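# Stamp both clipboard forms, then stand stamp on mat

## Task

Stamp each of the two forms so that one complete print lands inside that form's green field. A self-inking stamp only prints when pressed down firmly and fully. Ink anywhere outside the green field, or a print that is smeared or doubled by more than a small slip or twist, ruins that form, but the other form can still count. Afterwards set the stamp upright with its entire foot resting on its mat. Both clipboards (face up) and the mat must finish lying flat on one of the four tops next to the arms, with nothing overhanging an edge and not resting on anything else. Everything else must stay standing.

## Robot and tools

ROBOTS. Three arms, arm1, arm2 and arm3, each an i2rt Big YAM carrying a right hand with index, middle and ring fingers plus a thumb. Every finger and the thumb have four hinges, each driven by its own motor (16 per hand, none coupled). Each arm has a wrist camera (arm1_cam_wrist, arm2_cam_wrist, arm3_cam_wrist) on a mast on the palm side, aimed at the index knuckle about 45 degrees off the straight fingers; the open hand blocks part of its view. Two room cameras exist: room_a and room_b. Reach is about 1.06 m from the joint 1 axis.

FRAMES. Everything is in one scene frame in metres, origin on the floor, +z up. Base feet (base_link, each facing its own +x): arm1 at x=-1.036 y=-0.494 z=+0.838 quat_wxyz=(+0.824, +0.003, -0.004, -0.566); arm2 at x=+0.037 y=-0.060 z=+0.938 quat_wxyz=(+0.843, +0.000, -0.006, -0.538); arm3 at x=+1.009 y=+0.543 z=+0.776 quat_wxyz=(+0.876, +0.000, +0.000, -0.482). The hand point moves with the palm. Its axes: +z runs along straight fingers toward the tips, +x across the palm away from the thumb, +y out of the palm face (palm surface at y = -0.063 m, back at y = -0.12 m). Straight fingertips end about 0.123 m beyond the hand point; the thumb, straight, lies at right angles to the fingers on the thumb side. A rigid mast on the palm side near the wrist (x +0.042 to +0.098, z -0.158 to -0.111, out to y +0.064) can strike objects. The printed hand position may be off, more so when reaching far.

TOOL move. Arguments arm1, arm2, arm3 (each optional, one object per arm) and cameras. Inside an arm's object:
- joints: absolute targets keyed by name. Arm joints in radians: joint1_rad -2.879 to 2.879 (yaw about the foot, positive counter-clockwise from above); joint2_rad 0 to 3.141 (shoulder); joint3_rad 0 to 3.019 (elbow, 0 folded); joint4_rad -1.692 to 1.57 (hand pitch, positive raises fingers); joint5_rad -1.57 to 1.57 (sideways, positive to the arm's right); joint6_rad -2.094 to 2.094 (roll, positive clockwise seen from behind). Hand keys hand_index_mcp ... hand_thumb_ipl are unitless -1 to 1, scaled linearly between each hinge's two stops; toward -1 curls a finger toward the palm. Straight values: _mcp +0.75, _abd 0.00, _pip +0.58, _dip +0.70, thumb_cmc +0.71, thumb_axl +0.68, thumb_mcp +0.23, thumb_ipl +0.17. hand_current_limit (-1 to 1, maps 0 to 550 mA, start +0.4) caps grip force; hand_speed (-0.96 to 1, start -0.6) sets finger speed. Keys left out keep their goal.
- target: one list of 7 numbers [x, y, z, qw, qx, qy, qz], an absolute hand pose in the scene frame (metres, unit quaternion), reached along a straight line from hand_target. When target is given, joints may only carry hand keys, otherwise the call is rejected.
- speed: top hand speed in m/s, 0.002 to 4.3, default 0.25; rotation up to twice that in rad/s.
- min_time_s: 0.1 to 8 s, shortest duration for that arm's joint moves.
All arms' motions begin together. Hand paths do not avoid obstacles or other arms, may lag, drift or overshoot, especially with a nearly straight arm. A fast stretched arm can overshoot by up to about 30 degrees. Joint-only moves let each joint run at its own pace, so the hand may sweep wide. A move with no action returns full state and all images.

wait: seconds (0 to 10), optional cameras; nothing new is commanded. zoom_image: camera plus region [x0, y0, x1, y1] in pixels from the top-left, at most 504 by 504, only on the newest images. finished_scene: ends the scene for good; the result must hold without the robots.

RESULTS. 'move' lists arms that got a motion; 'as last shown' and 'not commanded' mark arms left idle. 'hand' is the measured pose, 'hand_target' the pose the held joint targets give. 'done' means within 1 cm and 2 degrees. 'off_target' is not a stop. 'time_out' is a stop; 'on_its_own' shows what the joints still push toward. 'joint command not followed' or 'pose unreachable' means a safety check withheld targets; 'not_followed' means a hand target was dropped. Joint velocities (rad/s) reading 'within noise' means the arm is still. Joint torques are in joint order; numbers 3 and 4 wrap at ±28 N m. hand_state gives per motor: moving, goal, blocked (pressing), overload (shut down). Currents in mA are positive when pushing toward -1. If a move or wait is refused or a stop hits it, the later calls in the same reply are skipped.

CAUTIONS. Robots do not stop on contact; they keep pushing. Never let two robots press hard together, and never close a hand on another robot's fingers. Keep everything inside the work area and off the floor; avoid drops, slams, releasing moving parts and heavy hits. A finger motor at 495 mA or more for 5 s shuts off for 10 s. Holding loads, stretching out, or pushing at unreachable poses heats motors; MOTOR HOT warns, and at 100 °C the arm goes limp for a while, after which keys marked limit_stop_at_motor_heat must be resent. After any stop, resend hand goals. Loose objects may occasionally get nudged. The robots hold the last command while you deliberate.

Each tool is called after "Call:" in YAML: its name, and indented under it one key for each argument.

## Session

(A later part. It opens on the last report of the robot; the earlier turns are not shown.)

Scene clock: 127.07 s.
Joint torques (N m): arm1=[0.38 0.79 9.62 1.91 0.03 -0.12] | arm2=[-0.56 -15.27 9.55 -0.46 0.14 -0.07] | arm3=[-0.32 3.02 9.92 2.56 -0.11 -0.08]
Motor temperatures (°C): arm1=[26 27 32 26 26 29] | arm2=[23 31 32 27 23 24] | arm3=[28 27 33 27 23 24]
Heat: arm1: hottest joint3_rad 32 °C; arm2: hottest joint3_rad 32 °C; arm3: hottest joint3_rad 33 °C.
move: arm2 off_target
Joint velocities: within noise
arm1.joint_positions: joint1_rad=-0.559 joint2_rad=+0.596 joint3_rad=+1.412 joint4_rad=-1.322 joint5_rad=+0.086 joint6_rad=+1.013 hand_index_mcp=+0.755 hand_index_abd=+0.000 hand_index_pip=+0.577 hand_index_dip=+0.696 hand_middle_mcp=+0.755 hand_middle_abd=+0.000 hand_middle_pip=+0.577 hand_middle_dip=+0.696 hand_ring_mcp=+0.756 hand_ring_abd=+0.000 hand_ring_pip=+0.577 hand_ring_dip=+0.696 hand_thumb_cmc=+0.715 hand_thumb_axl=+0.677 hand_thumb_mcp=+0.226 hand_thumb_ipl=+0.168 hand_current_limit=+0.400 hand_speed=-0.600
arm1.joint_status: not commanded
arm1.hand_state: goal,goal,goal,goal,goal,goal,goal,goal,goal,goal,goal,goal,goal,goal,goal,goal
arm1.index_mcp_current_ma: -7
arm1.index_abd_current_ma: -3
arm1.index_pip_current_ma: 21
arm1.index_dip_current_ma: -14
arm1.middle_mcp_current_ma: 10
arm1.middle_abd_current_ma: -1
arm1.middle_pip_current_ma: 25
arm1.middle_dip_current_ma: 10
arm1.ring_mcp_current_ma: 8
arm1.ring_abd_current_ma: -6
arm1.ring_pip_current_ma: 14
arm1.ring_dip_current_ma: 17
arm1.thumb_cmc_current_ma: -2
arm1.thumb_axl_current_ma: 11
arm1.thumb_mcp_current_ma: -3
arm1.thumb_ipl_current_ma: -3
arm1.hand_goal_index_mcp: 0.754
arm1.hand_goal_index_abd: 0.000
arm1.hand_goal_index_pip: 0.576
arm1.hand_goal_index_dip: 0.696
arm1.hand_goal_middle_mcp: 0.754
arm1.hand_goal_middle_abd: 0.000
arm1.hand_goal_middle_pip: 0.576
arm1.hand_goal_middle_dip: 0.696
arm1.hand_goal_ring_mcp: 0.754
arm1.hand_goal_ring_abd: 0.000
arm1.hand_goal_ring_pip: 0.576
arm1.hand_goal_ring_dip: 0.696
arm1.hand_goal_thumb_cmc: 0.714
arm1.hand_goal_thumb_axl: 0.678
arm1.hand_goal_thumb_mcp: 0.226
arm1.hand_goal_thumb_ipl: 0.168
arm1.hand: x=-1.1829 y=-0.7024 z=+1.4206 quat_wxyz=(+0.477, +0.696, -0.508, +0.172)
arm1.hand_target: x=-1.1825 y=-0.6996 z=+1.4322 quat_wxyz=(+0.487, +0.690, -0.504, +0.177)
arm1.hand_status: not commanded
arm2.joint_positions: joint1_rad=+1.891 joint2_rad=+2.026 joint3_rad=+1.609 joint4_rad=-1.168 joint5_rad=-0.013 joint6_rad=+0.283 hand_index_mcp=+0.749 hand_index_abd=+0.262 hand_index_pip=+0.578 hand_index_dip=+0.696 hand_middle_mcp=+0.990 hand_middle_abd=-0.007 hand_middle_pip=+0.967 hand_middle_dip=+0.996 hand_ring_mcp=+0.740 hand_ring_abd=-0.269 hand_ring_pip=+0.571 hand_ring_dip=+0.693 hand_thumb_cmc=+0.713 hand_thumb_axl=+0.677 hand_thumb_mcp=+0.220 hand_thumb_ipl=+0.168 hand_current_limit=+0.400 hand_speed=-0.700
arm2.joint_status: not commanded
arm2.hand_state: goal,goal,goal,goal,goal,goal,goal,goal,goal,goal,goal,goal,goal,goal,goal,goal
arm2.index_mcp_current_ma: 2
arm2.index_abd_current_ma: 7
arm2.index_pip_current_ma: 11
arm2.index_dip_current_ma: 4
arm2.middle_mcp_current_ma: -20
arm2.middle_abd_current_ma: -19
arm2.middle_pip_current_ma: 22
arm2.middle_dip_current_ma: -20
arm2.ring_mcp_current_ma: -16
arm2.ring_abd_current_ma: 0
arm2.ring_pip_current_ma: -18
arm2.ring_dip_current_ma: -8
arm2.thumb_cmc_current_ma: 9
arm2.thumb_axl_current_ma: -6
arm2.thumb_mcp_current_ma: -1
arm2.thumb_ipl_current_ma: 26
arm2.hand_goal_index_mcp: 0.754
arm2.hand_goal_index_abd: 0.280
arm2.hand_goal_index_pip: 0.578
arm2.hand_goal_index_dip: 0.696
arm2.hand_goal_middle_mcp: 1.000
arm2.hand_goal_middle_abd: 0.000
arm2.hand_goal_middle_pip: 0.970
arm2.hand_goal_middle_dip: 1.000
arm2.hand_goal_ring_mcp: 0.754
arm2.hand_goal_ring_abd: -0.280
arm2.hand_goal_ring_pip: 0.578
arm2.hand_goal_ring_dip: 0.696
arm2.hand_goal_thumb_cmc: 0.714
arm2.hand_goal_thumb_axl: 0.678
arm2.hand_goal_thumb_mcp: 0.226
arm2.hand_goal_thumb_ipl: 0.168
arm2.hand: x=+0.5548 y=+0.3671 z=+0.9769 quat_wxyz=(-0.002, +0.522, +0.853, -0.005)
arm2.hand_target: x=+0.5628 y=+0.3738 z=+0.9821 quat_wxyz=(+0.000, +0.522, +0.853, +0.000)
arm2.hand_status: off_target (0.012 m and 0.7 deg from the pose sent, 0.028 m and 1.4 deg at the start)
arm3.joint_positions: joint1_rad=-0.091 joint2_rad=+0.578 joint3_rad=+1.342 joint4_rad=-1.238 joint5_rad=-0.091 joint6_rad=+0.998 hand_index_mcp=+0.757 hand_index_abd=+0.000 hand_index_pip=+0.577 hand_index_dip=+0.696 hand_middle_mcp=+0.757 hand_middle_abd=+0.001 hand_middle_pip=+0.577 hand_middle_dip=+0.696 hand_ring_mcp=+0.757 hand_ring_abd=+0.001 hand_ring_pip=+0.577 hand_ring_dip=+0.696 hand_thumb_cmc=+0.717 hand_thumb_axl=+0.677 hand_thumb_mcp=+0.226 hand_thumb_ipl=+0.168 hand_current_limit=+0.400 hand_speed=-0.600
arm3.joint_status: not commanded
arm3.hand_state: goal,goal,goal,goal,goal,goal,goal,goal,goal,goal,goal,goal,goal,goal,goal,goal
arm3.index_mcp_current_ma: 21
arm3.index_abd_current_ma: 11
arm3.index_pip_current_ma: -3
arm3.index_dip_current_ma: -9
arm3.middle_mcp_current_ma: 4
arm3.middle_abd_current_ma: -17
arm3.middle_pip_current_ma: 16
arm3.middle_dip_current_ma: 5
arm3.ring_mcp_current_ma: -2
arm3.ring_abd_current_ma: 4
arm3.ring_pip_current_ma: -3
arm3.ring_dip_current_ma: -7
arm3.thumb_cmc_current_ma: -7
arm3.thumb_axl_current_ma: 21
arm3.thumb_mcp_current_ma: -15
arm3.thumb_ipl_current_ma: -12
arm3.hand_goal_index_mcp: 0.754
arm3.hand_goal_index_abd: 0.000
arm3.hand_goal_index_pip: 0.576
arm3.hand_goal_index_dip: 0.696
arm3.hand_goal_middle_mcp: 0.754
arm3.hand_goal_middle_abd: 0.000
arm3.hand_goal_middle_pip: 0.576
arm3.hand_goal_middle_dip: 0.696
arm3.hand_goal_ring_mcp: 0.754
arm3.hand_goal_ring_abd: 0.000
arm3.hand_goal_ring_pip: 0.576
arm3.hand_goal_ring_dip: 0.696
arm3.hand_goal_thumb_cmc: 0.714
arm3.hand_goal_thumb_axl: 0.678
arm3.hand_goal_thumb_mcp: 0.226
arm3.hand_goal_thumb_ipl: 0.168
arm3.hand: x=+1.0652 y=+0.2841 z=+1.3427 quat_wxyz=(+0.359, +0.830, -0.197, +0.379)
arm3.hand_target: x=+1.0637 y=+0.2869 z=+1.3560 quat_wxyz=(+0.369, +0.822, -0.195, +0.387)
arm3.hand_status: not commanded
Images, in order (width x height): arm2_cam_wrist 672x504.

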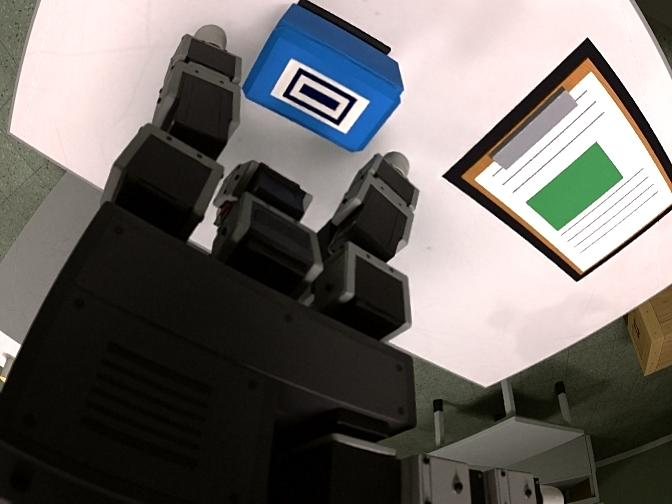

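Call:
move:
  arm2: {"target": [0.563, 0.374, 1.03, 0.0, 0.5225, 0.8526, 0.0], "speed": 0.2, "joints": {"hand_index_abd": 0.36, "hand_ring_abd": -0.36}}

Call:
move:
  arm2: {"target": [0.565, 0.374, 0.962, 0.0, 0.5225, 0.8526, 0.0], "speed": 0.1}
  cameras: ["arm2_cam_wrist"]

Scene clock: 134.20 s.
Joint torques (N m): arm1=[0.38 0.79 9.63 1.91 0.03 -0.12] | arm2=[-0.62 -16.62 9.74 -0.51 0.14 -0.07] | arm3=[-0.03 2.02 9.92 2.55 -0.1 -0.09]
Motor temperatures (°C): arm1=[26 27 32 26 26 29] | arm2=[23 32 33 27 23 24] | arm3=[28 27 33 27 23 24]
Heat: arm1: hottest joint3_rad 32 °C; arm2: hottest joint3_rad 33 °C; arm3: hottest joint3_rad 33 °C.
move: arm2 off_target
Joint velocities: within noise
arm1, arm3: as last shown
arm1.index_mcp_current_ma: -13
arm1.index_abd_current_ma: 4
arm1.index_pip_current_ma: 13
arm1.index_dip_current_ma: -6
arm1.middle_mcp_current_ma: 7
arm1.middle_abd_current_ma: -4
arm1.middle_pip_current_ma: 19
arm1.middle_dip_current_ma: -4
arm1.ring_mcp_current_ma: 4
arm1.ring_abd_current_ma: -8
arm1.ring_pip_current_ma: 5
arm1.ring_dip_current_ma: 18
arm1.thumb_cmc_current_ma: 15
arm1.thumb_axl_current_ma: -4
arm1.thumb_mcp_current_ma: -8
arm1.thumb_ipl_current_ma: -16
arm2.joint_positions: joint1_rad=+1.891 joint2_rad=+2.002 joint3_rad=+1.672 joint4_rad=-1.274 joint5_rad=-0.013 joint6_rad=+0.283 hand_index_mcp=+0.749 hand_index_abd=+0.340 hand_index_pip=+0.578 hand_index_dip=+0.696 hand_middle_mcp=+0.990 hand_middle_abd=-0.007 hand_middle_pip=+0.967 hand_middle_dip=+0.996 hand_ring_mcp=+0.739 hand_ring_abd=-0.340 hand_ring_pip=+0.571 hand_ring_dip=+0.693 hand_thumb_cmc=+0.713 hand_thumb_axl=+0.677 hand_thumb_mcp=+0.220 hand_thumb_ipl=+0.168 hand_current_limit=+0.400 hand_speed=-0.700
arm2.joint_status: hand_index_abd off_target (ended at +0.340, target +0.360); the others done
arm2.hand_state: goal,blocked,goal,goal,goal,goal,goal,goal,goal,goal,goal,goal,goal,goal,goal,goal
arm2.index_mcp_current_ma: 3
arm2.index_abd_current_ma: -9
arm2.index_pip_current_ma: -14
arm2.index_dip_current_ma: -6
arm2.middle_mcp_current_ma: 14
arm2.middle_abd_current_ma: -14
arm2.middle_pip_current_ma: 5
arm2.middle_dip_current_ma: -17
arm2.ring_mcp_current_ma: -15
arm2.ring_abd_current_ma: -13
arm2.ring_pip_current_ma: -26
arm2.ring_dip_current_ma: -23
arm2.thumb_cmc_current_ma: 8
arm2.thumb_axl_current_ma: 10
arm2.thumb_mcp_current_ma: 7
arm2.thumb_ipl_current_ma: 4
arm2.hand_goal_index_mcp: 0.754
arm2.hand_goal_index_abd: 0.360
arm2.hand_goal_index_pip: 0.578
arm2.hand_goal_index_dip: 0.696
arm2.hand_goal_middle_mcp: 1.000
arm2.hand_goal_middle_abd: 0.000
arm2.hand_goal_middle_pip: 0.970
arm2.hand_goal_middle_dip: 1.000
arm2.hand_goal_ring_mcp: 0.754
arm2.hand_goal_ring_abd: -0.360
arm2.hand_goal_ring_pip: 0.578
arm2.hand_goal_ring_dip: 0.696
arm2.hand_goal_thumb_cmc: 0.714
arm2.hand_goal_thumb_axl: 0.678
arm2.hand_goal_thumb_mcp: 0.226
arm2.hand_goal_thumb_ipl: 0.168
arm2.hand: x=+0.5542 y=+0.3671 z=+1.0119 quat_wxyz=(-0.005, +0.522, +0.853, -0.015)
arm2.hand_target: x=+0.5626 y=+0.3736 z=+1.0300 quat_wxyz=(+0.000, +0.522, +0.853, +0.000)
arm2.hand_status: off_target (0.021 m and 1.8 deg from the pose sent, 0.054 m and 0.7 deg at the start)
arm3.index_mcp_current_ma: 8
arm3.index_abd_current_ma: 14
arm3.index_pip_current_ma: -12
arm3.index_dip_current_ma: -17
arm3.middle_mcp_current_ma: 3
arm3.middle_abd_current_ma: -5
arm3.middle_pip_current_ma: 6
arm3.middle_dip_current_ma: 17
arm3.ring_mcp_current_ma: 0
arm3.ring_abd_current_ma: -13
arm3.ring_pip_current_ma: -6
arm3.ring_dip_current_ma: -6
arm3.thumb_cmc_current_ma: 15
arm3.thumb_axl_current_ma: 9
arm3.thumb_mcp_current_ma: -1
arm3.thumb_ipl_current_ma: 2
pictures: none

Scene clock: 135.50 s.
Joint torques (N m): arm1=[0.44 0.79 9.62 1.92 0.03 -0.12] | arm2=[-0.67 -15.09 7.05 0.25 0.14 -0.08] | arm3=[-0.62 2.61 9.96 2.66 -0.06 -0.11]
Motor temperatures (°C): arm1=[26 27 32 26 26 29] | arm2=[23 32 33 27 23 24] | arm3=[28 27 33 27 23 24]
Heat: arm1: hottest joint3_rad 32 °C; arm2: hottest joint3_rad 33 °C; arm3: hottest joint3_rad 33 °C.
move: arm2 off_target
Joint velocities: within noise
arm1, arm3: as last shown
arm1.index_mcp_current_ma: -1
arm1.index_abd_current_ma: -8
arm1.index_pip_current_ma: 9
arm1.index_dip_current_ma: -20
arm1.middle_mcp_current_ma: 11
arm1.middle_abd_current_ma: -5
arm1.middle_pip_current_ma: -1
arm1.middle_dip_current_ma: 17
arm1.ring_mcp_current_ma: 18
arm1.ring_dip_current_ma: 11
arm1.thumb_cmc_current_ma: 14
arm1.thumb_axl_current_ma: 0
arm1.thumb_mcp_current_ma: -18
arm1.thumb_ipl_current_ma: 1
arm2.joint_positions: joint1_rad=+1.891 joint2_rad=+2.042 joint3_rad=+1.630 joint4_rad=-1.148 joint5_rad=-0.013 joint6_rad=+0.283 hand_index_mcp=+0.749 hand_index_abd=+0.340 hand_index_pip=+0.578 hand_index_dip=+0.696 hand_middle_mcp=+0.990 hand_middle_abd=-0.007 hand_middle_pip=+0.967 hand_middle_dip=+0.996 hand_ring_mcp=+0.740 hand_ring_abd=-0.340 hand_ring_pip=+0.571 hand_ring_dip=+0.693 hand_thumb_cmc=+0.713 hand_thumb_axl=+0.677 hand_thumb_mcp=+0.220 hand_thumb_ipl=+0.168 hand_current_limit=+0.400 hand_speed=-0.700
arm2.joint_status: not commanded
arm2.hand_state: goal,blocked,goal,goal,goal,goal,goal,goal,goal,goal,goal,goal,goal,goal,goal,goal
arm2.index_mcp_current_ma: -3
arm2.index_abd_current_ma: -7
arm2.index_pip_current_ma: -31
arm2.index_dip_current_ma: 5
arm2.middle_mcp_current_ma: 3
arm2.middle_abd_current_ma: 20
arm2.middle_pip_current_ma: 11
arm2.middle_dip_current_ma: -1
arm2.ring_mcp_current_ma: -13
arm2.ring_abd_current_ma: 15
arm2.ring_pip_current_ma: 2
arm2.ring_dip_current_ma: -1
arm2.thumb_cmc_current_ma: 0
arm2.thumb_axl_current_ma: 8
arm2.thumb_mcp_current_ma: -13
arm2.thumb_ipl_current_ma: 0
arm2.hand_goal_index_mcp: 0.754
arm2.hand_goal_index_abd: 0.360
arm2.hand_goal_index_pip: 0.578
arm2.hand_goal_index_dip: 0.696
arm2.hand_goal_middle_mcp: 1.000
arm2.hand_goal_middle_abd: 0.000
arm2.hand_goal_middle_pip: 0.970
arm2.hand_goal_middle_dip: 1.000
arm2.hand_goal_ring_mcp: 0.754
arm2.hand_goal_ring_abd: -0.360
arm2.hand_goal_ring_pip: 0.578
arm2.hand_goal_ring_dip: 0.696
arm2.hand_goal_thumb_cmc: 0.714
arm2.hand_goal_thumb_axl: 0.678
arm2.hand_goal_thumb_mcp: 0.226
arm2.hand_goal_thumb_ipl: 0.168
arm2.hand: x=+0.5636 y=+0.3754 z=+0.9771 quat_wxyz=(+0.001, +0.522, +0.853, +0.007)
arm2.hand_target: x=+0.5647 y=+0.3738 z=+0.9622 quat_wxyz=(+0.000, +0.522, +0.853, +0.000)
arm2.hand_status: off_target (0.015 m and 0.8 deg from the pose sent, 0.052 m and 1.8 deg at the start)
arm3.index_mcp_current_ma: 6
arm3.index_abd_current_ma: -3
arm3.index_pip_current_ma: 5
arm3.index_dip_current_ma: -4
arm3.middle_mcp_current_ma: 10
arm3.middle_abd_current_ma: -18
arm3.middle_pip_current_ma: 20
arm3.middle_dip_current_ma: 2
arm3.ring_mcp_current_ma: 23
arm3.ring_abd_current_ma: -17
arm3.ring_pip_current_ma: 11
arm3.ring_dip_current_ma: 3
arm3.thumb_cmc_current_ma: -1
arm3.thumb_axl_current_ma: 10
arm3.thumb_ipl_current_ma: -9
Images, in order (width x height): arm2_cam_wrist 672x504.

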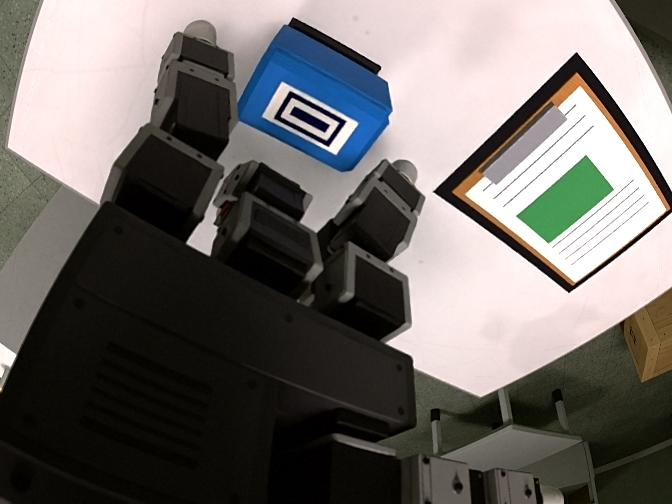

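Call:
move:
  arm2: {"joints": {"hand_index_abd": -0.2, "hand_ring_abd": 0.3, "hand_speed": -0.8}}
  cameras: ["arm2_cam_wrist"]

Scene clock: 137.57 s.
Joint torques (N m): arm1=[0.38 0.79 9.62 1.91 0.03 -0.12] | arm2=[-0.73 -14.86 7.02 0.23 0.05 -0.09] | arm3=[-0.38 2.32 9.89 2.74 -0.03 -0.06]
Motor temperatures (°C): arm1=[26 27 32 26 26 29] | arm2=[23 32 33 27 23 24] | arm3=[28 27 33 27 23 24]
Heat: arm1: hottest joint3_rad 32 °C; arm2: hottest joint3_rad 33 °C; arm3: hottest joint3_rad 33 °C.
move: arm2 off_target
Joint velocities: within noise
arm1, arm3: as last shown
arm1.index_mcp_current_ma: -2
arm1.index_abd_current_ma: 7
arm1.index_pip_current_ma: 23
arm1.index_dip_current_ma: -3
arm1.middle_mcp_current_ma: -16
arm1.middle_abd_current_ma: -4
arm1.middle_pip_current_ma: -5
arm1.middle_dip_current_ma: 2
arm1.ring_mcp_current_ma: 13
arm1.ring_abd_current_ma: 1
arm1.ring_pip_current_ma: 7
arm1.ring_dip_current_ma: -1
arm1.thumb_cmc_current_ma: 2
arm1.thumb_axl_current_ma: 19
arm1.thumb_mcp_current_ma: -6
arm1.thumb_ipl_current_ma: 0
arm2.joint_positions: joint1_rad=+1.891 joint2_rad=+2.042 joint3_rad=+1.630 joint4_rad=-1.147 joint5_rad=-0.011 joint6_rad=+0.283 hand_index_mcp=+0.758 hand_index_abd=+0.139 hand_index_pip=+0.588 hand_index_dip=+0.699 hand_middle_mcp=+0.990 hand_middle_abd=-0.005 hand_middle_pip=+0.967 hand_middle_dip=+0.996 hand_ring_mcp=+0.739 hand_ring_abd=-0.091 hand_ring_pip=+0.571 hand_ring_dip=+0.693 hand_thumb_cmc=+0.713 hand_thumb_axl=+0.677 hand_thumb_mcp=+0.220 hand_thumb_ipl=+0.168 hand_current_limit=+0.400 hand_speed=-0.800
arm2.joint_status: hand_index_abd off_target (ended at +0.139, target -0.200); hand_ring_abd off_target (ended at -0.091, target +0.300); the others done
arm2.hand_state: goal,blocked,goal,goal,goal,goal,goal,goal,goal,blocked,goal,goal,goal,goal,goal,goal
arm2.index_mcp_current_ma: 13
arm2.index_abd_current_ma: 190
arm2.index_pip_current_ma: 1
arm2.index_dip_current_ma: 3
arm2.middle_mcp_current_ma: 4
arm2.middle_abd_current_ma: -1
arm2.middle_pip_current_ma: 15
arm2.middle_dip_current_ma: 28
arm2.ring_mcp_current_ma: -20
arm2.ring_abd_current_ma: -235
arm2.ring_pip_current_ma: -4
arm2.ring_dip_current_ma: 14
arm2.thumb_cmc_current_ma: 7
arm2.thumb_axl_current_ma: -1
arm2.thumb_mcp_current_ma: 18
arm2.thumb_ipl_current_ma: -12
arm2.hand_goal_index_mcp: 0.754
arm2.hand_goal_index_abd: -0.200
arm2.hand_goal_index_pip: 0.578
arm2.hand_goal_index_dip: 0.696
arm2.hand_goal_middle_mcp: 1.000
arm2.hand_goal_middle_abd: 0.000
arm2.hand_goal_middle_pip: 0.970
arm2.hand_goal_middle_dip: 1.000
arm2.hand_goal_ring_mcp: 0.754
arm2.hand_goal_ring_abd: 0.300
arm2.hand_goal_ring_pip: 0.578
arm2.hand_goal_ring_dip: 0.696
arm2.hand_goal_thumb_cmc: 0.714
arm2.hand_goal_thumb_axl: 0.678
arm2.hand_goal_thumb_mcp: 0.226
arm2.hand_goal_thumb_ipl: 0.168
arm2.hand: x=+0.5640 y=+0.3752 z=+0.9772 quat_wxyz=(+0.002, +0.522, +0.853, +0.007)
arm2.hand_target: x=+0.5647 y=+0.3738 z=+0.9622 quat_wxyz=(+0.000, +0.522, +0.853, +0.000)
arm2.hand_status: not commanded
arm3.index_mcp_current_ma: 12
arm3.index_abd_current_ma: 9
arm3.index_pip_current_ma: -15
arm3.index_dip_current_ma: -1
arm3.middle_mcp_current_ma: -8
arm3.middle_abd_current_ma: -5
arm3.middle_pip_current_ma: 10
arm3.middle_dip_current_ma: 10
arm3.ring_mcp_current_ma: -9
arm3.ring_abd_current_ma: -15
arm3.ring_pip_current_ma: 1
arm3.ring_dip_current_ma: -3
arm3.thumb_cmc_current_ma: -9
arm3.thumb_axl_current_ma: 13
arm3.thumb_mcp_current_ma: -5
arm3.thumb_ipl_current_ma: 1
Images, in order (width x height): arm2_cam_wrist 672x504.

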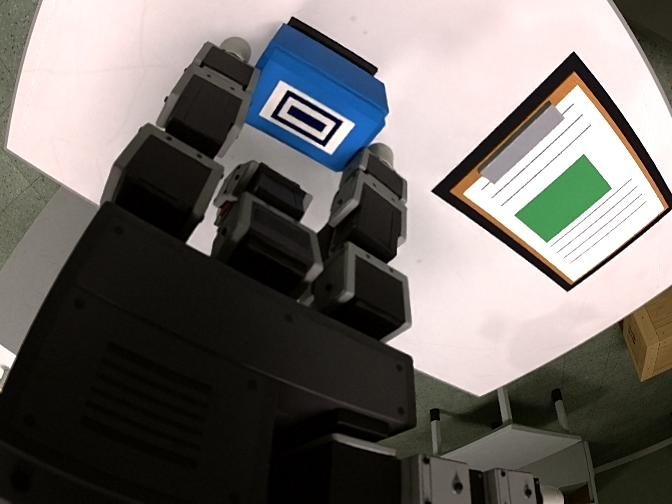

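Call:
move:
  arm2: {"joints": {"hand_index_abd": -0.4, "hand_ring_abd": 0.42, "hand_speed": -0.8}}

Call:
move:
  arm2: {"target": [0.564, 0.375, 1.01, 0.0, 0.5225, 0.8526, 0.0], "speed": 0.06}
  cameras: ["arm2_cam_wrist"]

Scene clock: 138.53 s.
Joint torques (N m): arm1=[0.38 0.79 9.62 1.91 0.03 -0.12] | arm2=[-0.73 -14.92 7.02 0.24 0.05 -0.08] | arm3=[0.09 2.49 9.92 2.78 -0.08 -0.09]
Motor temperatures (°C): arm1=[26 27 32 26 26 29] | arm2=[23 32 33 27 23 24] | arm3=[28 27 33 27 23 24]
Heat: arm1: hottest joint3_rad 32 °C; arm2: hottest joint3_rad 33 °C; arm3: hottest joint3_rad 33 °C.
move: arm2 off_target
Joint velocities: within noise
arm1, arm3: as last shown
arm1.index_mcp_current_ma: -18
arm1.index_abd_current_ma: -8
arm1.index_pip_current_ma: 9
arm1.index_dip_current_ma: -14
arm1.middle_mcp_current_ma: 5
arm1.middle_abd_current_ma: -7
arm1.middle_pip_current_ma: 14
arm1.middle_dip_current_ma: -2
arm1.ring_mcp_current_ma: 8
arm1.ring_abd_current_ma: 7
arm1.ring_pip_current_ma: 10
arm1.ring_dip_current_ma: 15
arm1.thumb_cmc_current_ma: -8
arm1.thumb_axl_current_ma: 6
arm1.thumb_mcp_current_ma: -13
arm1.thumb_ipl_current_ma: -16
arm2.joint_positions: joint1_rad=+1.891 joint2_rad=+2.042 joint3_rad=+1.630 joint4_rad=-1.147 joint5_rad=-0.011 joint6_rad=+0.283 hand_index_mcp=+0.758 hand_index_abd=+0.091 hand_index_pip=+0.588 hand_index_dip=+0.692 hand_middle_mcp=+0.990 hand_middle_abd=+0.002 hand_middle_pip=+0.967 hand_middle_dip=+0.996 hand_ring_mcp=+0.740 hand_ring_abd=-0.019 hand_ring_pip=+0.571 hand_ring_dip=+0.697 hand_thumb_cmc=+0.716 hand_thumb_axl=+0.677 hand_thumb_mcp=+0.219 hand_thumb_ipl=+0.168 hand_current_limit=+0.400 hand_speed=-0.800
arm2.joint_status: hand_index_abd off_target (ended at +0.091, target -0.400); hand_ring_abd off_target (ended at -0.019, target +0.420); the others done
arm2.hand_state: goal,blocked,goal,goal,goal,goal,goal,goal,goal,blocked,goal,goal,goal,goal,goal,goal
arm2.index_mcp_current_ma: -4
arm2.index_abd_current_ma: 333
arm2.index_pip_current_ma: -16
arm2.index_dip_current_ma: -17
arm2.middle_mcp_current_ma: -6
arm2.middle_abd_current_ma: -3
arm2.middle_pip_current_ma: -17
arm2.middle_dip_current_ma: -13
arm2.ring_mcp_current_ma: -24
arm2.ring_abd_current_ma: -291
arm2.ring_pip_current_ma: 6
arm2.ring_dip_current_ma: -7
arm2.thumb_cmc_current_ma: 9
arm2.thumb_axl_current_ma: 0
arm2.thumb_mcp_current_ma: 7
arm2.thumb_ipl_current_ma: 9
arm2.hand_goal_index_mcp: 0.754
arm2.hand_goal_index_abd: -0.400
arm2.hand_goal_index_pip: 0.578
arm2.hand_goal_index_dip: 0.696
arm2.hand_goal_middle_mcp: 1.000
arm2.hand_goal_middle_abd: 0.000
arm2.hand_goal_middle_pip: 0.970
arm2.hand_goal_middle_dip: 1.000
arm2.hand_goal_ring_mcp: 0.754
arm2.hand_goal_ring_abd: 0.420
arm2.hand_goal_ring_pip: 0.578
arm2.hand_goal_ring_dip: 0.696
arm2.hand_goal_thumb_cmc: 0.714
arm2.hand_goal_thumb_axl: 0.678
arm2.hand_goal_thumb_mcp: 0.226
arm2.hand_goal_thumb_ipl: 0.168
arm2.hand: x=+0.5640 y=+0.3752 z=+0.9772 quat_wxyz=(+0.002, +0.522, +0.853, +0.007)
arm2.hand_target: x=+0.5647 y=+0.3738 z=+0.9622 quat_wxyz=(+0.000, +0.523, +0.853, +0.000)
arm2.hand_status: not commanded
arm3.index_mcp_current_ma: 20
arm3.index_abd_current_ma: -4
arm3.index_pip_current_ma: -9
arm3.index_dip_current_ma: 3
arm3.middle_mcp_current_ma: -7
arm3.middle_abd_current_ma: 0
arm3.middle_pip_current_ma: -2
arm3.middle_dip_current_ma: 13
arm3.ring_mcp_current_ma: 3
arm3.ring_abd_current_ma: -11
arm3.ring_pip_current_ma: -6
arm3.ring_dip_current_ma: 8
arm3.thumb_cmc_current_ma: 2
arm3.thumb_axl_current_ma: 5
arm3.thumb_mcp_current_ma: -16
arm3.thumb_ipl_current_ma: -11
pictures: none

Scene clock: 139.83 s.
Joint torques (N m): arm1=[0.38 0.79 9.63 1.91 0.03 -0.12] | arm2=[-0.62 -18.32 10.19 -0.58 0.07 -0.07] | arm3=[0.21 2.96 9.89 2.77 -0.08 -0.07]
Motor temperatures (°C): arm1=[26 27 32 26 26 29] | arm2=[23 32 33 27 23 24] | arm3=[28 27 33 27 23 24]
Heat: arm1: hottest joint3_rad 32 °C; arm2: hottest joint3_rad 33 °C; arm3: hottest joint3_rad 33 °C.
move: arm2 off_target
Joint velocities: within noise
arm1, arm3: as last shown
arm1.index_mcp_current_ma: 5
arm1.index_abd_current_ma: -6
arm1.index_pip_current_ma: -3
arm1.index_dip_current_ma: -15
arm1.middle_mcp_current_ma: -6
arm1.middle_abd_current_ma: -1
arm1.middle_pip_current_ma: 25
arm1.middle_dip_current_ma: 3
arm1.ring_mcp_current_ma: 25
arm1.ring_abd_current_ma: 16
arm1.ring_pip_current_ma: 14
arm1.ring_dip_current_ma: 8
arm1.thumb_cmc_current_ma: 16
arm1.thumb_axl_current_ma: 2
arm1.thumb_mcp_current_ma: -5
arm1.thumb_ipl_current_ma: 1
arm2.joint_positions: joint1_rad=+1.891 joint2_rad=+2.039 joint3_rad=+1.636 joint4_rad=-1.230 joint5_rad=-0.011 joint6_rad=+0.283 hand_index_mcp=+0.766 hand_index_abd=+0.090 hand_index_pip=+0.587 hand_index_dip=+0.699 hand_middle_mcp=+0.989 hand_middle_abd=-0.001 hand_middle_pip=+0.967 hand_middle_dip=+0.996 hand_ring_mcp=+0.716 hand_ring_abd=-0.018 hand_ring_pip=+0.559 hand_ring_dip=+0.691 hand_thumb_cmc=+0.713 hand_thumb_axl=+0.677 hand_thumb_mcp=+0.219 hand_thumb_ipl=+0.168 hand_current_limit=+0.400 hand_speed=-0.800
arm2.joint_status: not commanded
arm2.hand_state: goal,blocked,goal,goal,goal,goal,goal,goal,blocked,blocked,goal,goal,goal,goal,goal,goal
arm2.index_mcp_current_ma: 10
arm2.index_abd_current_ma: 327
arm2.index_pip_current_ma: -7
arm2.index_dip_current_ma: -4
arm2.middle_mcp_current_ma: -23
arm2.middle_abd_current_ma: -2
arm2.middle_pip_current_ma: 2
arm2.middle_dip_current_ma: -5
arm2.ring_mcp_current_ma: -20
arm2.ring_abd_current_ma: -302
arm2.ring_pip_current_ma: -11
arm2.ring_dip_current_ma: -1
arm2.thumb_cmc_current_ma: 12
arm2.thumb_axl_current_ma: 14
arm2.thumb_mcp_current_ma: 29
arm2.thumb_ipl_current_ma: 10
arm2.hand_goal_index_mcp: 0.754
arm2.hand_goal_index_abd: -0.400
arm2.hand_goal_index_pip: 0.578
arm2.hand_goal_index_dip: 0.696
arm2.hand_goal_middle_mcp: 1.000
arm2.hand_goal_middle_abd: 0.000
arm2.hand_goal_middle_pip: 0.970
arm2.hand_goal_middle_dip: 1.000
arm2.hand_goal_ring_mcp: 0.754
arm2.hand_goal_ring_abd: 0.420
arm2.hand_goal_ring_pip: 0.578
arm2.hand_goal_ring_dip: 0.696
arm2.hand_goal_thumb_cmc: 0.714
arm2.hand_goal_thumb_axl: 0.678
arm2.hand_goal_thumb_mcp: 0.226
arm2.hand_goal_thumb_ipl: 0.168
arm2.hand: x=+0.5508 y=+0.3629 z=+0.9760 quat_wxyz=(-0.008, +0.522, +0.852, -0.028)
arm2.hand_target: x=+0.5630 y=+0.3740 z=+1.0101 quat_wxyz=(+0.000, +0.522, +0.853, +0.000)
arm2.hand_status: off_target (0.038 m and 3.4 deg from the pose sent, 0.033 m and 0.9 deg at the start)
arm3.index_mcp_current_ma: 14
arm3.index_pip_current_ma: -1
arm3.index_dip_current_ma: -10
arm3.middle_mcp_current_ma: 1
arm3.middle_abd_current_ma: -6
arm3.middle_pip_current_ma: -11
arm3.middle_dip_current_ma: 6
arm3.ring_mcp_current_ma: 2
arm3.ring_abd_current_ma: -12
arm3.ring_dip_current_ma: 1
arm3.thumb_cmc_current_ma: -1
arm3.thumb_axl_current_ma: 7
arm3.thumb_mcp_current_ma: -3
arm3.thumb_ipl_current_ma: -8
Images, in order (width x height): arm2_cam_wrist 672x504.

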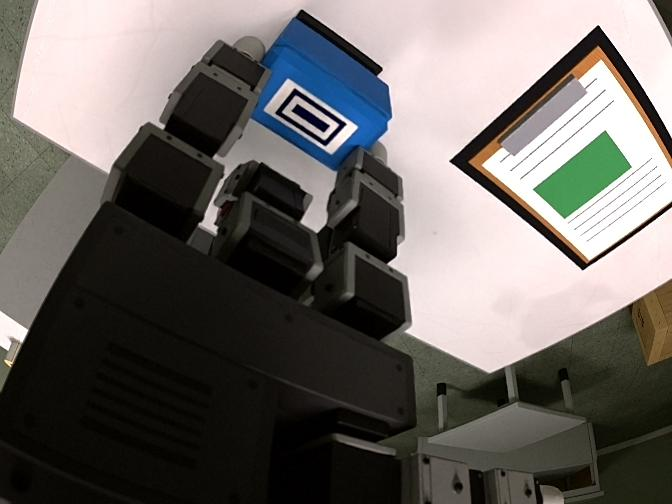

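Call:
move:
  arm2: {"target": [0.564, 0.375, 1.06, 0.0, 0.5225, 0.8526, 0.0], "speed": 0.15}
  cameras: ["arm2_cam_wrist", "room_b"]

Scene clock: 141.23 s.
Joint torques (N m): arm1=[0.38 0.79 9.63 1.91 0.03 -0.12] | arm2=[-0.67 -17.03 10.24 -0.54 0.06 -0.08] | arm3=[-0.15 2.9 9.88 2.76 -0.1 -0.07]
Motor temperatures (°C): arm1=[26 27 32 26 26 29] | arm2=[23 32 33 27 23 24] | arm3=[28 27 33 27 23 24]
Heat: arm1: hottest joint3_rad 32 °C; arm2: hottest joint3_rad 33 °C; arm3: hottest joint3_rad 33 °C.
move: arm2 off_target
Joint velocities: within noise
arm1, arm3: as last shown
arm1.index_mcp_current_ma: 2
arm1.index_abd_current_ma: -8
arm1.index_pip_current_ma: -4
arm1.index_dip_current_ma: -14
arm1.middle_mcp_current_ma: 2
arm1.middle_abd_current_ma: -2
arm1.middle_pip_current_ma: 15
arm1.middle_dip_current_ma: -9
arm1.ring_mcp_current_ma: 5
arm1.ring_abd_current_ma: -3
arm1.ring_pip_current_ma: 8
arm1.ring_dip_current_ma: 0
arm1.thumb_cmc_current_ma: -3
arm1.thumb_axl_current_ma: 6
arm1.thumb_mcp_current_ma: -10
arm1.thumb_ipl_current_ma: -6
arm2.joint_positions: joint1_rad=+1.891 joint2_rad=+1.988 joint3_rad=+1.720 joint4_rad=-1.345 joint5_rad=-0.011 joint6_rad=+0.283 hand_index_mcp=+0.766 hand_index_abd=+0.090 hand_index_pip=+0.587 hand_index_dip=+0.699 hand_middle_mcp=+0.989 hand_middle_abd=-0.001 hand_middle_pip=+0.967 hand_middle_dip=+0.996 hand_ring_mcp=+0.716 hand_ring_abd=-0.018 hand_ring_pip=+0.559 hand_ring_dip=+0.691 hand_thumb_cmc=+0.713 hand_thumb_axl=+0.677 hand_thumb_mcp=+0.219 hand_thumb_ipl=+0.168 hand_current_limit=+0.400 hand_speed=-0.800
arm2.joint_status: not commanded
arm2.hand_state: goal,blocked,goal,goal,goal,goal,goal,goal,blocked,blocked,goal,goal,goal,goal,goal,goal
arm2.index_mcp_current_ma: 3
arm2.index_abd_current_ma: 346
arm2.index_pip_current_ma: -9
arm2.index_dip_current_ma: -2
arm2.middle_mcp_current_ma: 6
arm2.middle_abd_current_ma: -16
arm2.middle_pip_current_ma: -16
arm2.middle_dip_current_ma: 2
arm2.ring_mcp_current_ma: -17
arm2.ring_abd_current_ma: -299
arm2.ring_pip_current_ma: -12
arm2.ring_dip_current_ma: -20
arm2.thumb_cmc_current_ma: 12
arm2.thumb_axl_current_ma: -1
arm2.thumb_mcp_current_ma: 3
arm2.thumb_ipl_current_ma: 21
arm2.hand_goal_index_mcp: 0.754
arm2.hand_goal_index_abd: -0.400
arm2.hand_goal_index_pip: 0.578
arm2.hand_goal_index_dip: 0.696
arm2.hand_goal_middle_mcp: 1.000
arm2.hand_goal_middle_abd: 0.000
arm2.hand_goal_middle_pip: 0.970
arm2.hand_goal_middle_dip: 1.000
arm2.hand_goal_ring_mcp: 0.754
arm2.hand_goal_ring_abd: 0.420
arm2.hand_goal_ring_pip: 0.578
arm2.hand_goal_ring_dip: 0.696
arm2.hand_goal_thumb_cmc: 0.714
arm2.hand_goal_thumb_axl: 0.678
arm2.hand_goal_thumb_mcp: 0.226
arm2.hand_goal_thumb_ipl: 0.168
arm2.hand: x=+0.5546 y=+0.3674 z=+1.0375 quat_wxyz=(-0.005, +0.522, +0.852, -0.019)
arm2.hand_target: x=+0.5635 y=+0.3745 z=+1.0601 quat_wxyz=(+0.000, +0.522, +0.853, +0.000)
arm2.hand_status: off_target (0.025 m and 2.2 deg from the pose sent, 0.086 m and 3.4 deg at the start)
arm3.index_mcp_current_ma: 11
arm3.index_abd_current_ma: 19
arm3.index_pip_current_ma: 2
arm3.index_dip_current_ma: 1
arm3.middle_mcp_current_ma: 8
arm3.middle_abd_current_ma: -9
arm3.middle_pip_current_ma: 15
arm3.middle_dip_current_ma: 10
arm3.ring_mcp_current_ma: 13
arm3.ring_abd_current_ma: -9
arm3.ring_dip_current_ma: 5
arm3.thumb_cmc_current_ma: -4
arm3.thumb_axl_current_ma: 23
arm3.thumb_mcp_current_ma: 1
arm3.thumb_ipl_current_ma: -21
Images, in order (width x height): arm2_cam_wrist 672x504, room_b 672x504.

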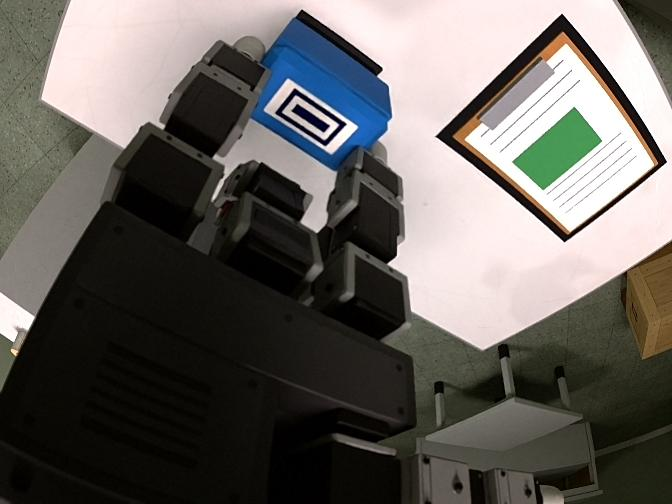

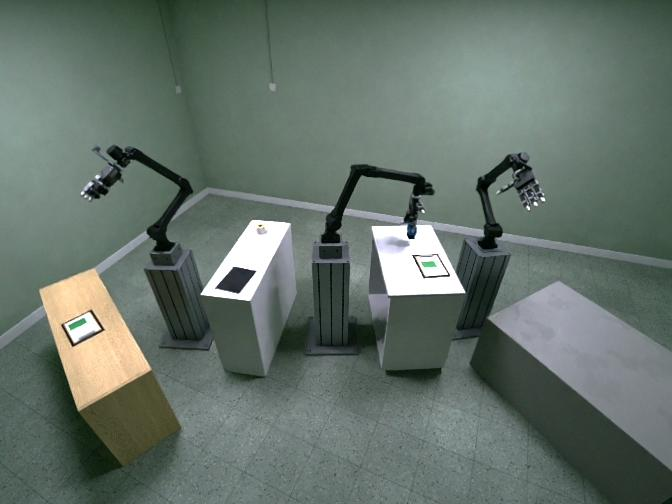

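Call:
zoom_image:
  camera: "arm2_cam_wrist"
  region: [220, 0, 430, 180]

Call:
zoom_image:
  camera: "room_b"
  region: [370, 160, 480, 300]

Scaled by 2.400 from the camera's image (finer frame: 960x720).

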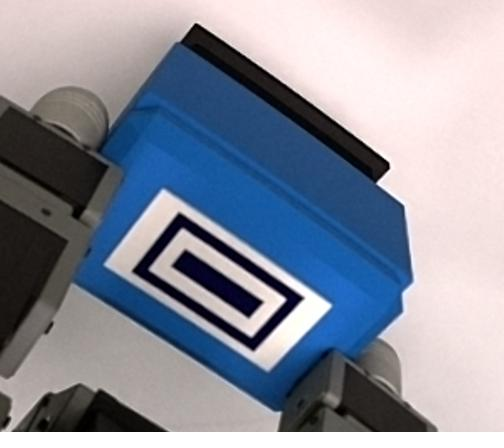

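Scaled by 3.600 from the camera's image (finer frame: 960x720).

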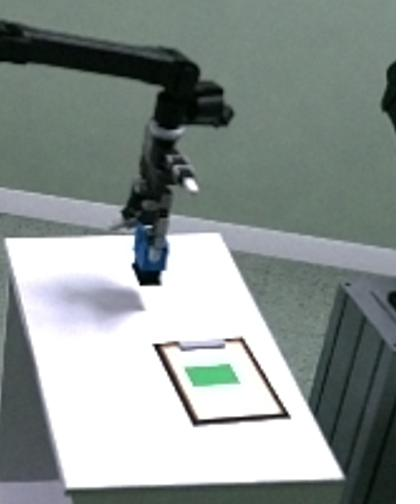

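Call:
move:
  arm2: {"joints": {"joint1_rad": 1.358, "joint6_rad": 1.234}, "min_time_s": 3}
  cameras: ["arm2_cam_wrist", "room_b", "room_a"]

Scene clock: 150.20 s.
Joint torques (N m): arm1=[0.38 0.79 9.63 1.91 0.03 -0.12] | arm2=[-0.73 -16.91 10.19 -0.58 0.04 0.09] | arm3=[-0.32 2.32 9.81 2.71 -0.1 -0.1]
Motor temperatures (°C): arm1=[26 27 33 26 26 29] | arm2=[23 33 34 27 23 24] | arm3=[28 27 33 27 23 24]
Heat: arm1: hottest joint3_rad 33 °C; arm2: hottest joint3_rad 34 °C; arm3: hottest joint3_rad 33 °C.
move: arm2 done
Joint velocities: within noise
arm1, arm3: as last shown
arm1.index_mcp_current_ma: -3
arm1.index_abd_current_ma: 0
arm1.index_pip_current_ma: 7
arm1.index_dip_current_ma: 6
arm1.middle_mcp_current_ma: 4
arm1.middle_abd_current_ma: -18
arm1.middle_pip_current_ma: 13
arm1.middle_dip_current_ma: -3
arm1.ring_mcp_current_ma: 30
arm1.ring_abd_current_ma: -4
arm1.ring_pip_current_ma: 28
arm1.ring_dip_current_ma: 2
arm1.thumb_cmc_current_ma: 17
arm1.thumb_axl_current_ma: 4
arm1.thumb_mcp_current_ma: 5
arm1.thumb_ipl_current_ma: -9
arm2.joint_positions: joint1_rad=+1.362 joint2_rad=+1.988 joint3_rad=+1.720 joint4_rad=-1.345 joint5_rad=-0.011 joint6_rad=+1.220 hand_index_mcp=+0.767 hand_index_abd=+0.090 hand_index_pip=+0.587 hand_index_dip=+0.699 hand_middle_mcp=+0.989 hand_middle_abd=-0.009 hand_middle_pip=+0.967 hand_middle_dip=+0.996 hand_ring_mcp=+0.716 hand_ring_abd=-0.017 hand_ring_pip=+0.559 hand_ring_dip=+0.692 hand_thumb_cmc=+0.713 hand_thumb_axl=+0.677 hand_thumb_mcp=+0.219 hand_thumb_ipl=+0.168 hand_current_limit=+0.400 hand_speed=-0.800
arm2.joint_status: all done
arm2.hand_state: goal,blocked,goal,goal,goal,goal,goal,goal,blocked,blocked,goal,goal,goal,goal,goal,goal
arm2.index_mcp_current_ma: -7
arm2.index_abd_current_ma: 321
arm2.index_pip_current_ma: -20
arm2.index_dip_current_ma: 0
arm2.middle_mcp_current_ma: 2
arm2.middle_abd_current_ma: 9
arm2.middle_pip_current_ma: -1
arm2.middle_dip_current_ma: -2
arm2.ring_mcp_current_ma: -24
arm2.ring_abd_current_ma: -308
arm2.ring_pip_current_ma: 7
arm2.ring_dip_current_ma: -3
arm2.thumb_cmc_current_ma: -7
arm2.thumb_axl_current_ma: 4
arm2.thumb_mcp_current_ma: -5
arm2.thumb_ipl_current_ma: 12
arm2.hand_goal_index_mcp: 0.754
arm2.hand_goal_index_abd: -0.400
arm2.hand_goal_index_pip: 0.578
arm2.hand_goal_index_dip: 0.696
arm2.hand_goal_middle_mcp: 1.000
arm2.hand_goal_middle_abd: 0.000
arm2.hand_goal_middle_pip: 0.970
arm2.hand_goal_middle_dip: 1.000
arm2.hand_goal_ring_mcp: 0.754
arm2.hand_goal_ring_abd: 0.420
arm2.hand_goal_ring_pip: 0.578
arm2.hand_goal_ring_dip: 0.696
arm2.hand_goal_thumb_cmc: 0.714
arm2.hand_goal_thumb_axl: 0.678
arm2.hand_goal_thumb_mcp: 0.226
arm2.hand_goal_thumb_ipl: 0.168
arm2.hand: x=+0.6431 y=-0.0088 z=+1.0431 quat_wxyz=(-0.002, +0.959, +0.284, -0.017)
arm2.hand_target: x=+0.6530 y=-0.0087 z=+1.0631 quat_wxyz=(-0.001, +0.961, +0.276, +0.003)
arm2.hand_status: not commanded
arm3.index_mcp_current_ma: 10
arm3.index_abd_current_ma: 17
arm3.index_dip_current_ma: -12
arm3.middle_mcp_current_ma: -11
arm3.middle_abd_current_ma: -10
arm3.middle_pip_current_ma: -4
arm3.middle_dip_current_ma: 20
arm3.ring_mcp_current_ma: -19
arm3.ring_abd_current_ma: -14
arm3.ring_pip_current_ma: -11
arm3.ring_dip_current_ma: 3
arm3.thumb_cmc_current_ma: 10
arm3.thumb_axl_current_ma: 13
arm3.thumb_mcp_current_ma: 8
arm3.thumb_ipl_current_ma: -6
pictures: arm2_cam_wrist, room_a, room_b
Images, in order (width x height): arm2_cam_wrist 672x504, room_a 672x504, room_b 672x504.

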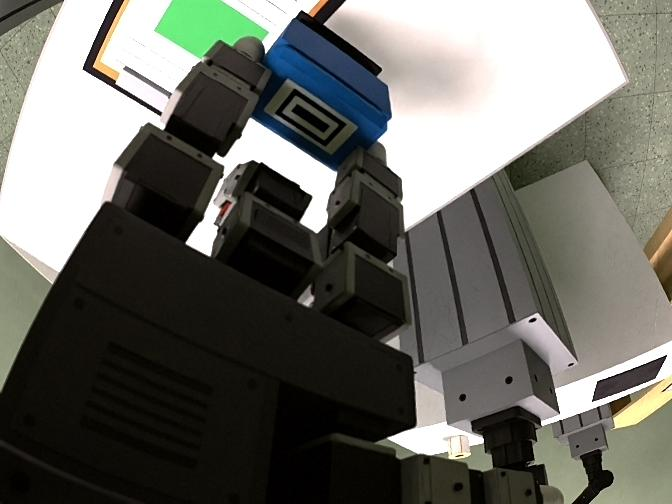

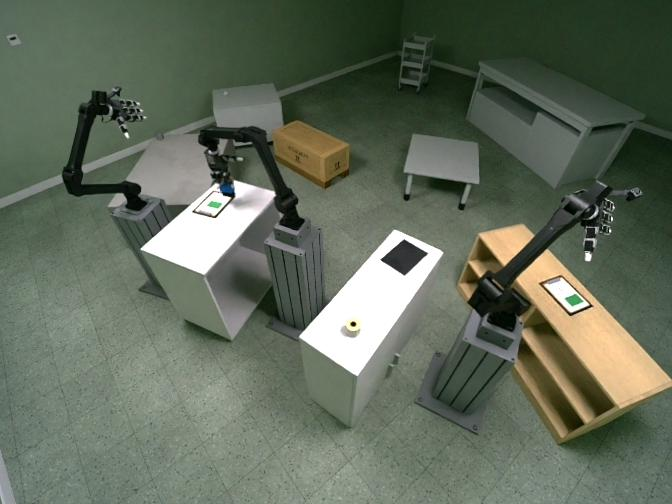

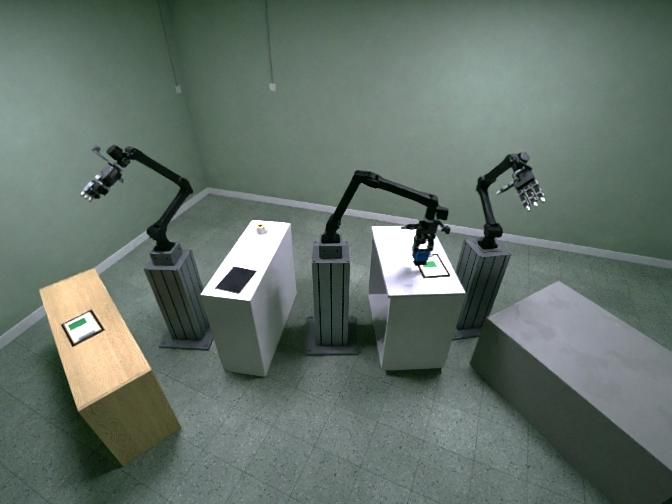

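Call:
move:
  arm2: {"target": [0.694, 0.087, 1.055, 0.0, 0.9613, 0.2756, 0.0], "speed": 0.15}
  cameras: ["arm2_cam_wrist", "room_b", "room_a"]

Scene clock: 153.37 s.
Joint torques (N m): arm1=[0.38 0.79 9.63 1.92 0.04 -0.12] | arm2=[-0.5 -17.2 10.99 -0.59 0.12 0.06] | arm3=[-0.15 2.55 9.87 2.56 -0.08 -0.07]
Motor temperatures (°C): arm1=[26 27 33 26 26 28] | arm2=[23 33 35 27 23 24] | arm3=[28 27 33 27 23 24]
Heat: arm1: hottest joint3_rad 33 °C; arm2: hottest joint3_rad 35 °C; arm3: hottest joint3_rad 33 °C.
move: arm2 off_target
Joint velocities: within noise
arm1.joint_positions: joint1_rad=-0.559 joint2_rad=+0.596 joint3_rad=+1.412 joint4_rad=-1.322 joint5_rad=+0.086 joint6_rad=+1.013 hand_index_mcp=+0.755 hand_index_abd=+0.000 hand_index_pip=+0.577 hand_index_dip=+0.696 hand_middle_mcp=+0.755 hand_middle_abd=+0.000 hand_middle_pip=+0.577 hand_middle_dip=+0.696 hand_ring_mcp=+0.756 hand_ring_abd=+0.000 hand_ring_pip=+0.577 hand_ring_dip=+0.696 hand_thumb_cmc=+0.715 hand_thumb_axl=+0.677 hand_thumb_mcp=+0.226 hand_thumb_ipl=+0.168 hand_current_limit=+0.400 hand_speed=-0.600
arm1.joint_status: not commanded
arm1.hand_state: goal,goal,goal,goal,goal,goal,goal,goal,goal,goal,goal,goal,goal,goal,goal,goal
arm1.index_mcp_current_ma: -12
arm1.index_abd_current_ma: 1
arm1.index_pip_current_ma: 23
arm1.index_dip_current_ma: 23
arm1.middle_mcp_current_ma: 3
arm1.middle_abd_current_ma: -21
arm1.middle_pip_current_ma: 15
arm1.middle_dip_current_ma: -8
arm1.ring_mcp_current_ma: -4
arm1.ring_abd_current_ma: -12
arm1.ring_pip_current_ma: 5
arm1.ring_dip_current_ma: 2
arm1.thumb_cmc_current_ma: -5
arm1.thumb_axl_current_ma: 1
arm1.thumb_mcp_current_ma: 3
arm1.thumb_ipl_current_ma: -1
arm1.hand_goal_index_mcp: 0.754
arm1.hand_goal_index_abd: 0.000
arm1.hand_goal_index_pip: 0.576
arm1.hand_goal_index_dip: 0.696
arm1.hand_goal_middle_mcp: 0.754
arm1.hand_goal_middle_abd: 0.000
arm1.hand_goal_middle_pip: 0.576
arm1.hand_goal_middle_dip: 0.696
arm1.hand_goal_ring_mcp: 0.754
arm1.hand_goal_ring_abd: 0.000
arm1.hand_goal_ring_pip: 0.576
arm1.hand_goal_ring_dip: 0.696
arm1.hand_goal_thumb_cmc: 0.714
arm1.hand_goal_thumb_axl: 0.678
arm1.hand_goal_thumb_mcp: 0.226
arm1.hand_goal_thumb_ipl: 0.168
arm1.hand: x=-1.1829 y=-0.7024 z=+1.4206 quat_wxyz=(+0.477, +0.696, -0.508, +0.172)
arm1.hand_target: x=-1.1825 y=-0.6996 z=+1.4322 quat_wxyz=(+0.487, +0.690, -0.504, +0.177)
arm1.hand_status: not commanded
arm2.joint_positions: joint1_rad=+1.485 joint2_rad=+2.163 joint3_rad=+2.024 joint4_rad=-1.457 joint5_rad=-0.011 joint6_rad=+1.347 hand_index_mcp=+0.769 hand_index_abd=+0.090 hand_index_pip=+0.587 hand_index_dip=+0.699 hand_middle_mcp=+0.989 hand_middle_abd=-0.008 hand_middle_pip=+0.967 hand_middle_dip=+0.996 hand_ring_mcp=+0.716 hand_ring_abd=-0.017 hand_ring_pip=+0.559 hand_ring_dip=+0.692 hand_thumb_cmc=+0.717 hand_thumb_axl=+0.677 hand_thumb_mcp=+0.219 hand_thumb_ipl=+0.168 hand_current_limit=+0.400 hand_speed=-0.800
arm2.joint_status: not commanded
arm2.hand_state: goal,blocked,goal,goal,goal,goal,goal,goal,blocked,blocked,goal,goal,goal,goal,goal,goal
arm2.index_mcp_current_ma: 1
arm2.index_abd_current_ma: 334
arm2.index_pip_current_ma: 1
arm2.index_dip_current_ma: 9
arm2.middle_mcp_current_ma: -8
arm2.middle_abd_current_ma: 5
arm2.middle_pip_current_ma: 13
arm2.middle_dip_current_ma: -12
arm2.ring_mcp_current_ma: -53
arm2.ring_abd_current_ma: -316
arm2.ring_pip_current_ma: -24
arm2.ring_dip_current_ma: -21
arm2.thumb_cmc_current_ma: 16
arm2.thumb_axl_current_ma: 6
arm2.thumb_mcp_current_ma: -6
arm2.thumb_ipl_current_ma: 14
arm2.hand_goal_index_mcp: 0.754
arm2.hand_goal_index_abd: -0.400
arm2.hand_goal_index_pip: 0.578
arm2.hand_goal_index_dip: 0.696
arm2.hand_goal_middle_mcp: 1.000
arm2.hand_goal_middle_abd: 0.000
arm2.hand_goal_middle_pip: 0.970
arm2.hand_goal_middle_dip: 1.000
arm2.hand_goal_ring_mcp: 0.754
arm2.hand_goal_ring_abd: 0.420
arm2.hand_goal_ring_pip: 0.578
arm2.hand_goal_ring_dip: 0.696
arm2.hand_goal_thumb_cmc: 0.714
arm2.hand_goal_thumb_axl: 0.678
arm2.hand_goal_thumb_mcp: 0.226
arm2.hand_goal_thumb_ipl: 0.168
arm2.hand: x=+0.6842 y=+0.0843 z=+1.0485 quat_wxyz=(+0.000, +0.959, +0.283, -0.009)
arm2.hand_target: x=+0.6935 y=+0.0869 z=+1.0549 quat_wxyz=(+0.000, +0.961, +0.276, +0.000)
arm2.hand_status: off_target (0.012 m and 1.3 deg from the pose sent, 0.109 m and 2.2 deg at the start)
arm3.joint_positions: joint1_rad=-0.091 joint2_rad=+0.578 joint3_rad=+1.342 joint4_rad=-1.238 joint5_rad=-0.091 joint6_rad=+0.998 hand_index_mcp=+0.757 hand_index_abd=+0.000 hand_index_pip=+0.577 hand_index_dip=+0.696 hand_middle_mcp=+0.757 hand_middle_abd=+0.001 hand_middle_pip=+0.577 hand_middle_dip=+0.696 hand_ring_mcp=+0.757 hand_ring_abd=+0.001 hand_ring_pip=+0.577 hand_ring_dip=+0.696 hand_thumb_cmc=+0.717 hand_thumb_axl=+0.677 hand_thumb_mcp=+0.226 hand_thumb_ipl=+0.168 hand_current_limit=+0.400 hand_speed=-0.600
arm3.joint_status: not commanded
arm3.hand_state: goal,goal,goal,goal,goal,goal,goal,goal,goal,goal,goal,goal,goal,goal,goal,goal
arm3.index_mcp_current_ma: 6
arm3.index_abd_current_ma: 19
arm3.index_pip_current_ma: 1
arm3.index_dip_current_ma: -4
arm3.middle_mcp_current_ma: -2
arm3.middle_abd_current_ma: -14
arm3.middle_pip_current_ma: 3
arm3.middle_dip_current_ma: 18
arm3.ring_mcp_current_ma: 6
arm3.ring_abd_current_ma: -27
arm3.ring_pip_current_ma: 4
arm3.ring_dip_current_ma: 9
arm3.thumb_cmc_current_ma: 5
arm3.thumb_axl_current_ma: 15
arm3.thumb_mcp_current_ma: -13
arm3.thumb_ipl_current_ma: -11
arm3.hand_goal_index_mcp: 0.754
arm3.hand_goal_index_abd: 0.000
arm3.hand_goal_index_pip: 0.576
arm3.hand_goal_index_dip: 0.696
arm3.hand_goal_middle_mcp: 0.754
arm3.hand_goal_middle_abd: 0.000
arm3.hand_goal_middle_pip: 0.576
arm3.hand_goal_middle_dip: 0.696
arm3.hand_goal_ring_mcp: 0.754
arm3.hand_goal_ring_abd: 0.000
arm3.hand_goal_ring_pip: 0.576
arm3.hand_goal_ring_dip: 0.696
arm3.hand_goal_thumb_cmc: 0.714
arm3.hand_goal_thumb_axl: 0.678
arm3.hand_goal_thumb_mcp: 0.226
arm3.hand_goal_thumb_ipl: 0.168
arm3.hand: x=+1.0652 y=+0.2841 z=+1.3427 quat_wxyz=(+0.359, +0.830, -0.197, +0.379)
arm3.hand_target: x=+1.0637 y=+0.2869 z=+1.3560 quat_wxyz=(+0.369, +0.822, -0.195, +0.387)
arm3.hand_status: not commanded
pictures: arm2_cam_wrist, room_a, room_b
Images, in order (width x height): arm2_cam_wrist 672x504, room_a 672x504, room_b 672x504.

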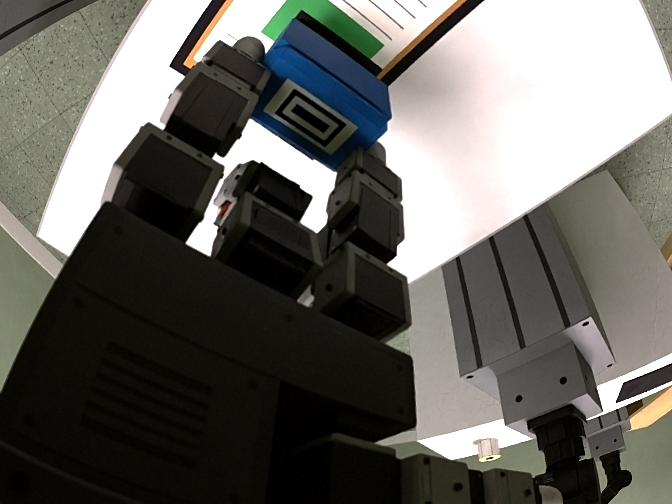

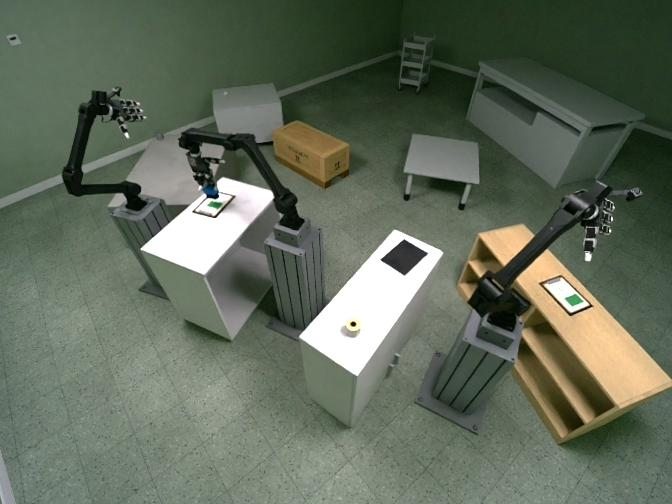

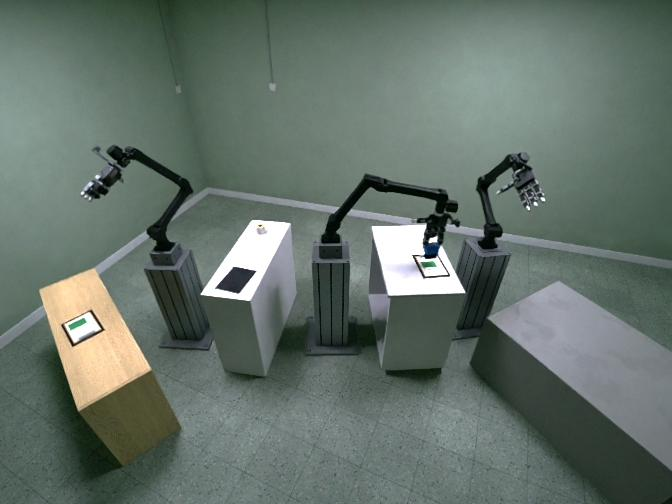

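Call:
zoom_image:
  camera: "arm2_cam_wrist"
  region: [160, 0, 500, 180]

Call:
zoom_image:
  camera: "room_b"
  region: [370, 200, 490, 310]

Call:
zoom_image:
  camera: "room_a"
  region: [160, 140, 280, 250]

Scaled by 1.482 from the camera's image (finer frame: 960x720).

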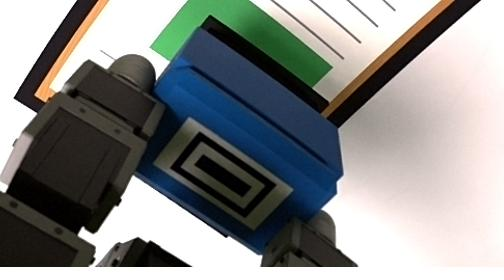

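Scaled by 4.200 from the camera's image (finer frame: 960x720).

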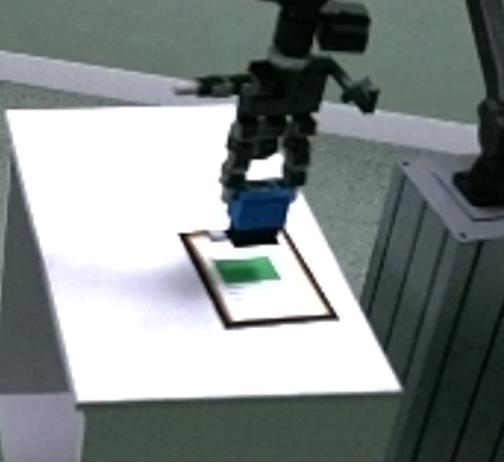

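Scaled by 4.200 from the camera's image (finer frame: 960x720).

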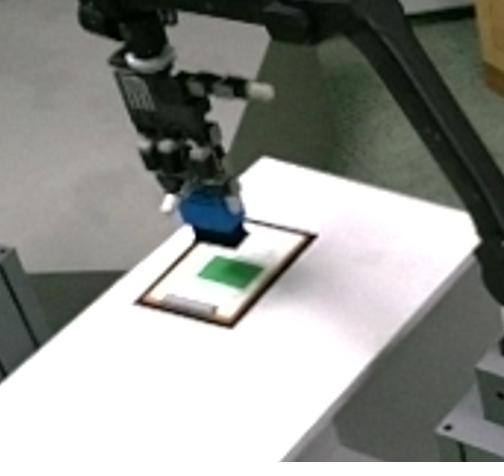

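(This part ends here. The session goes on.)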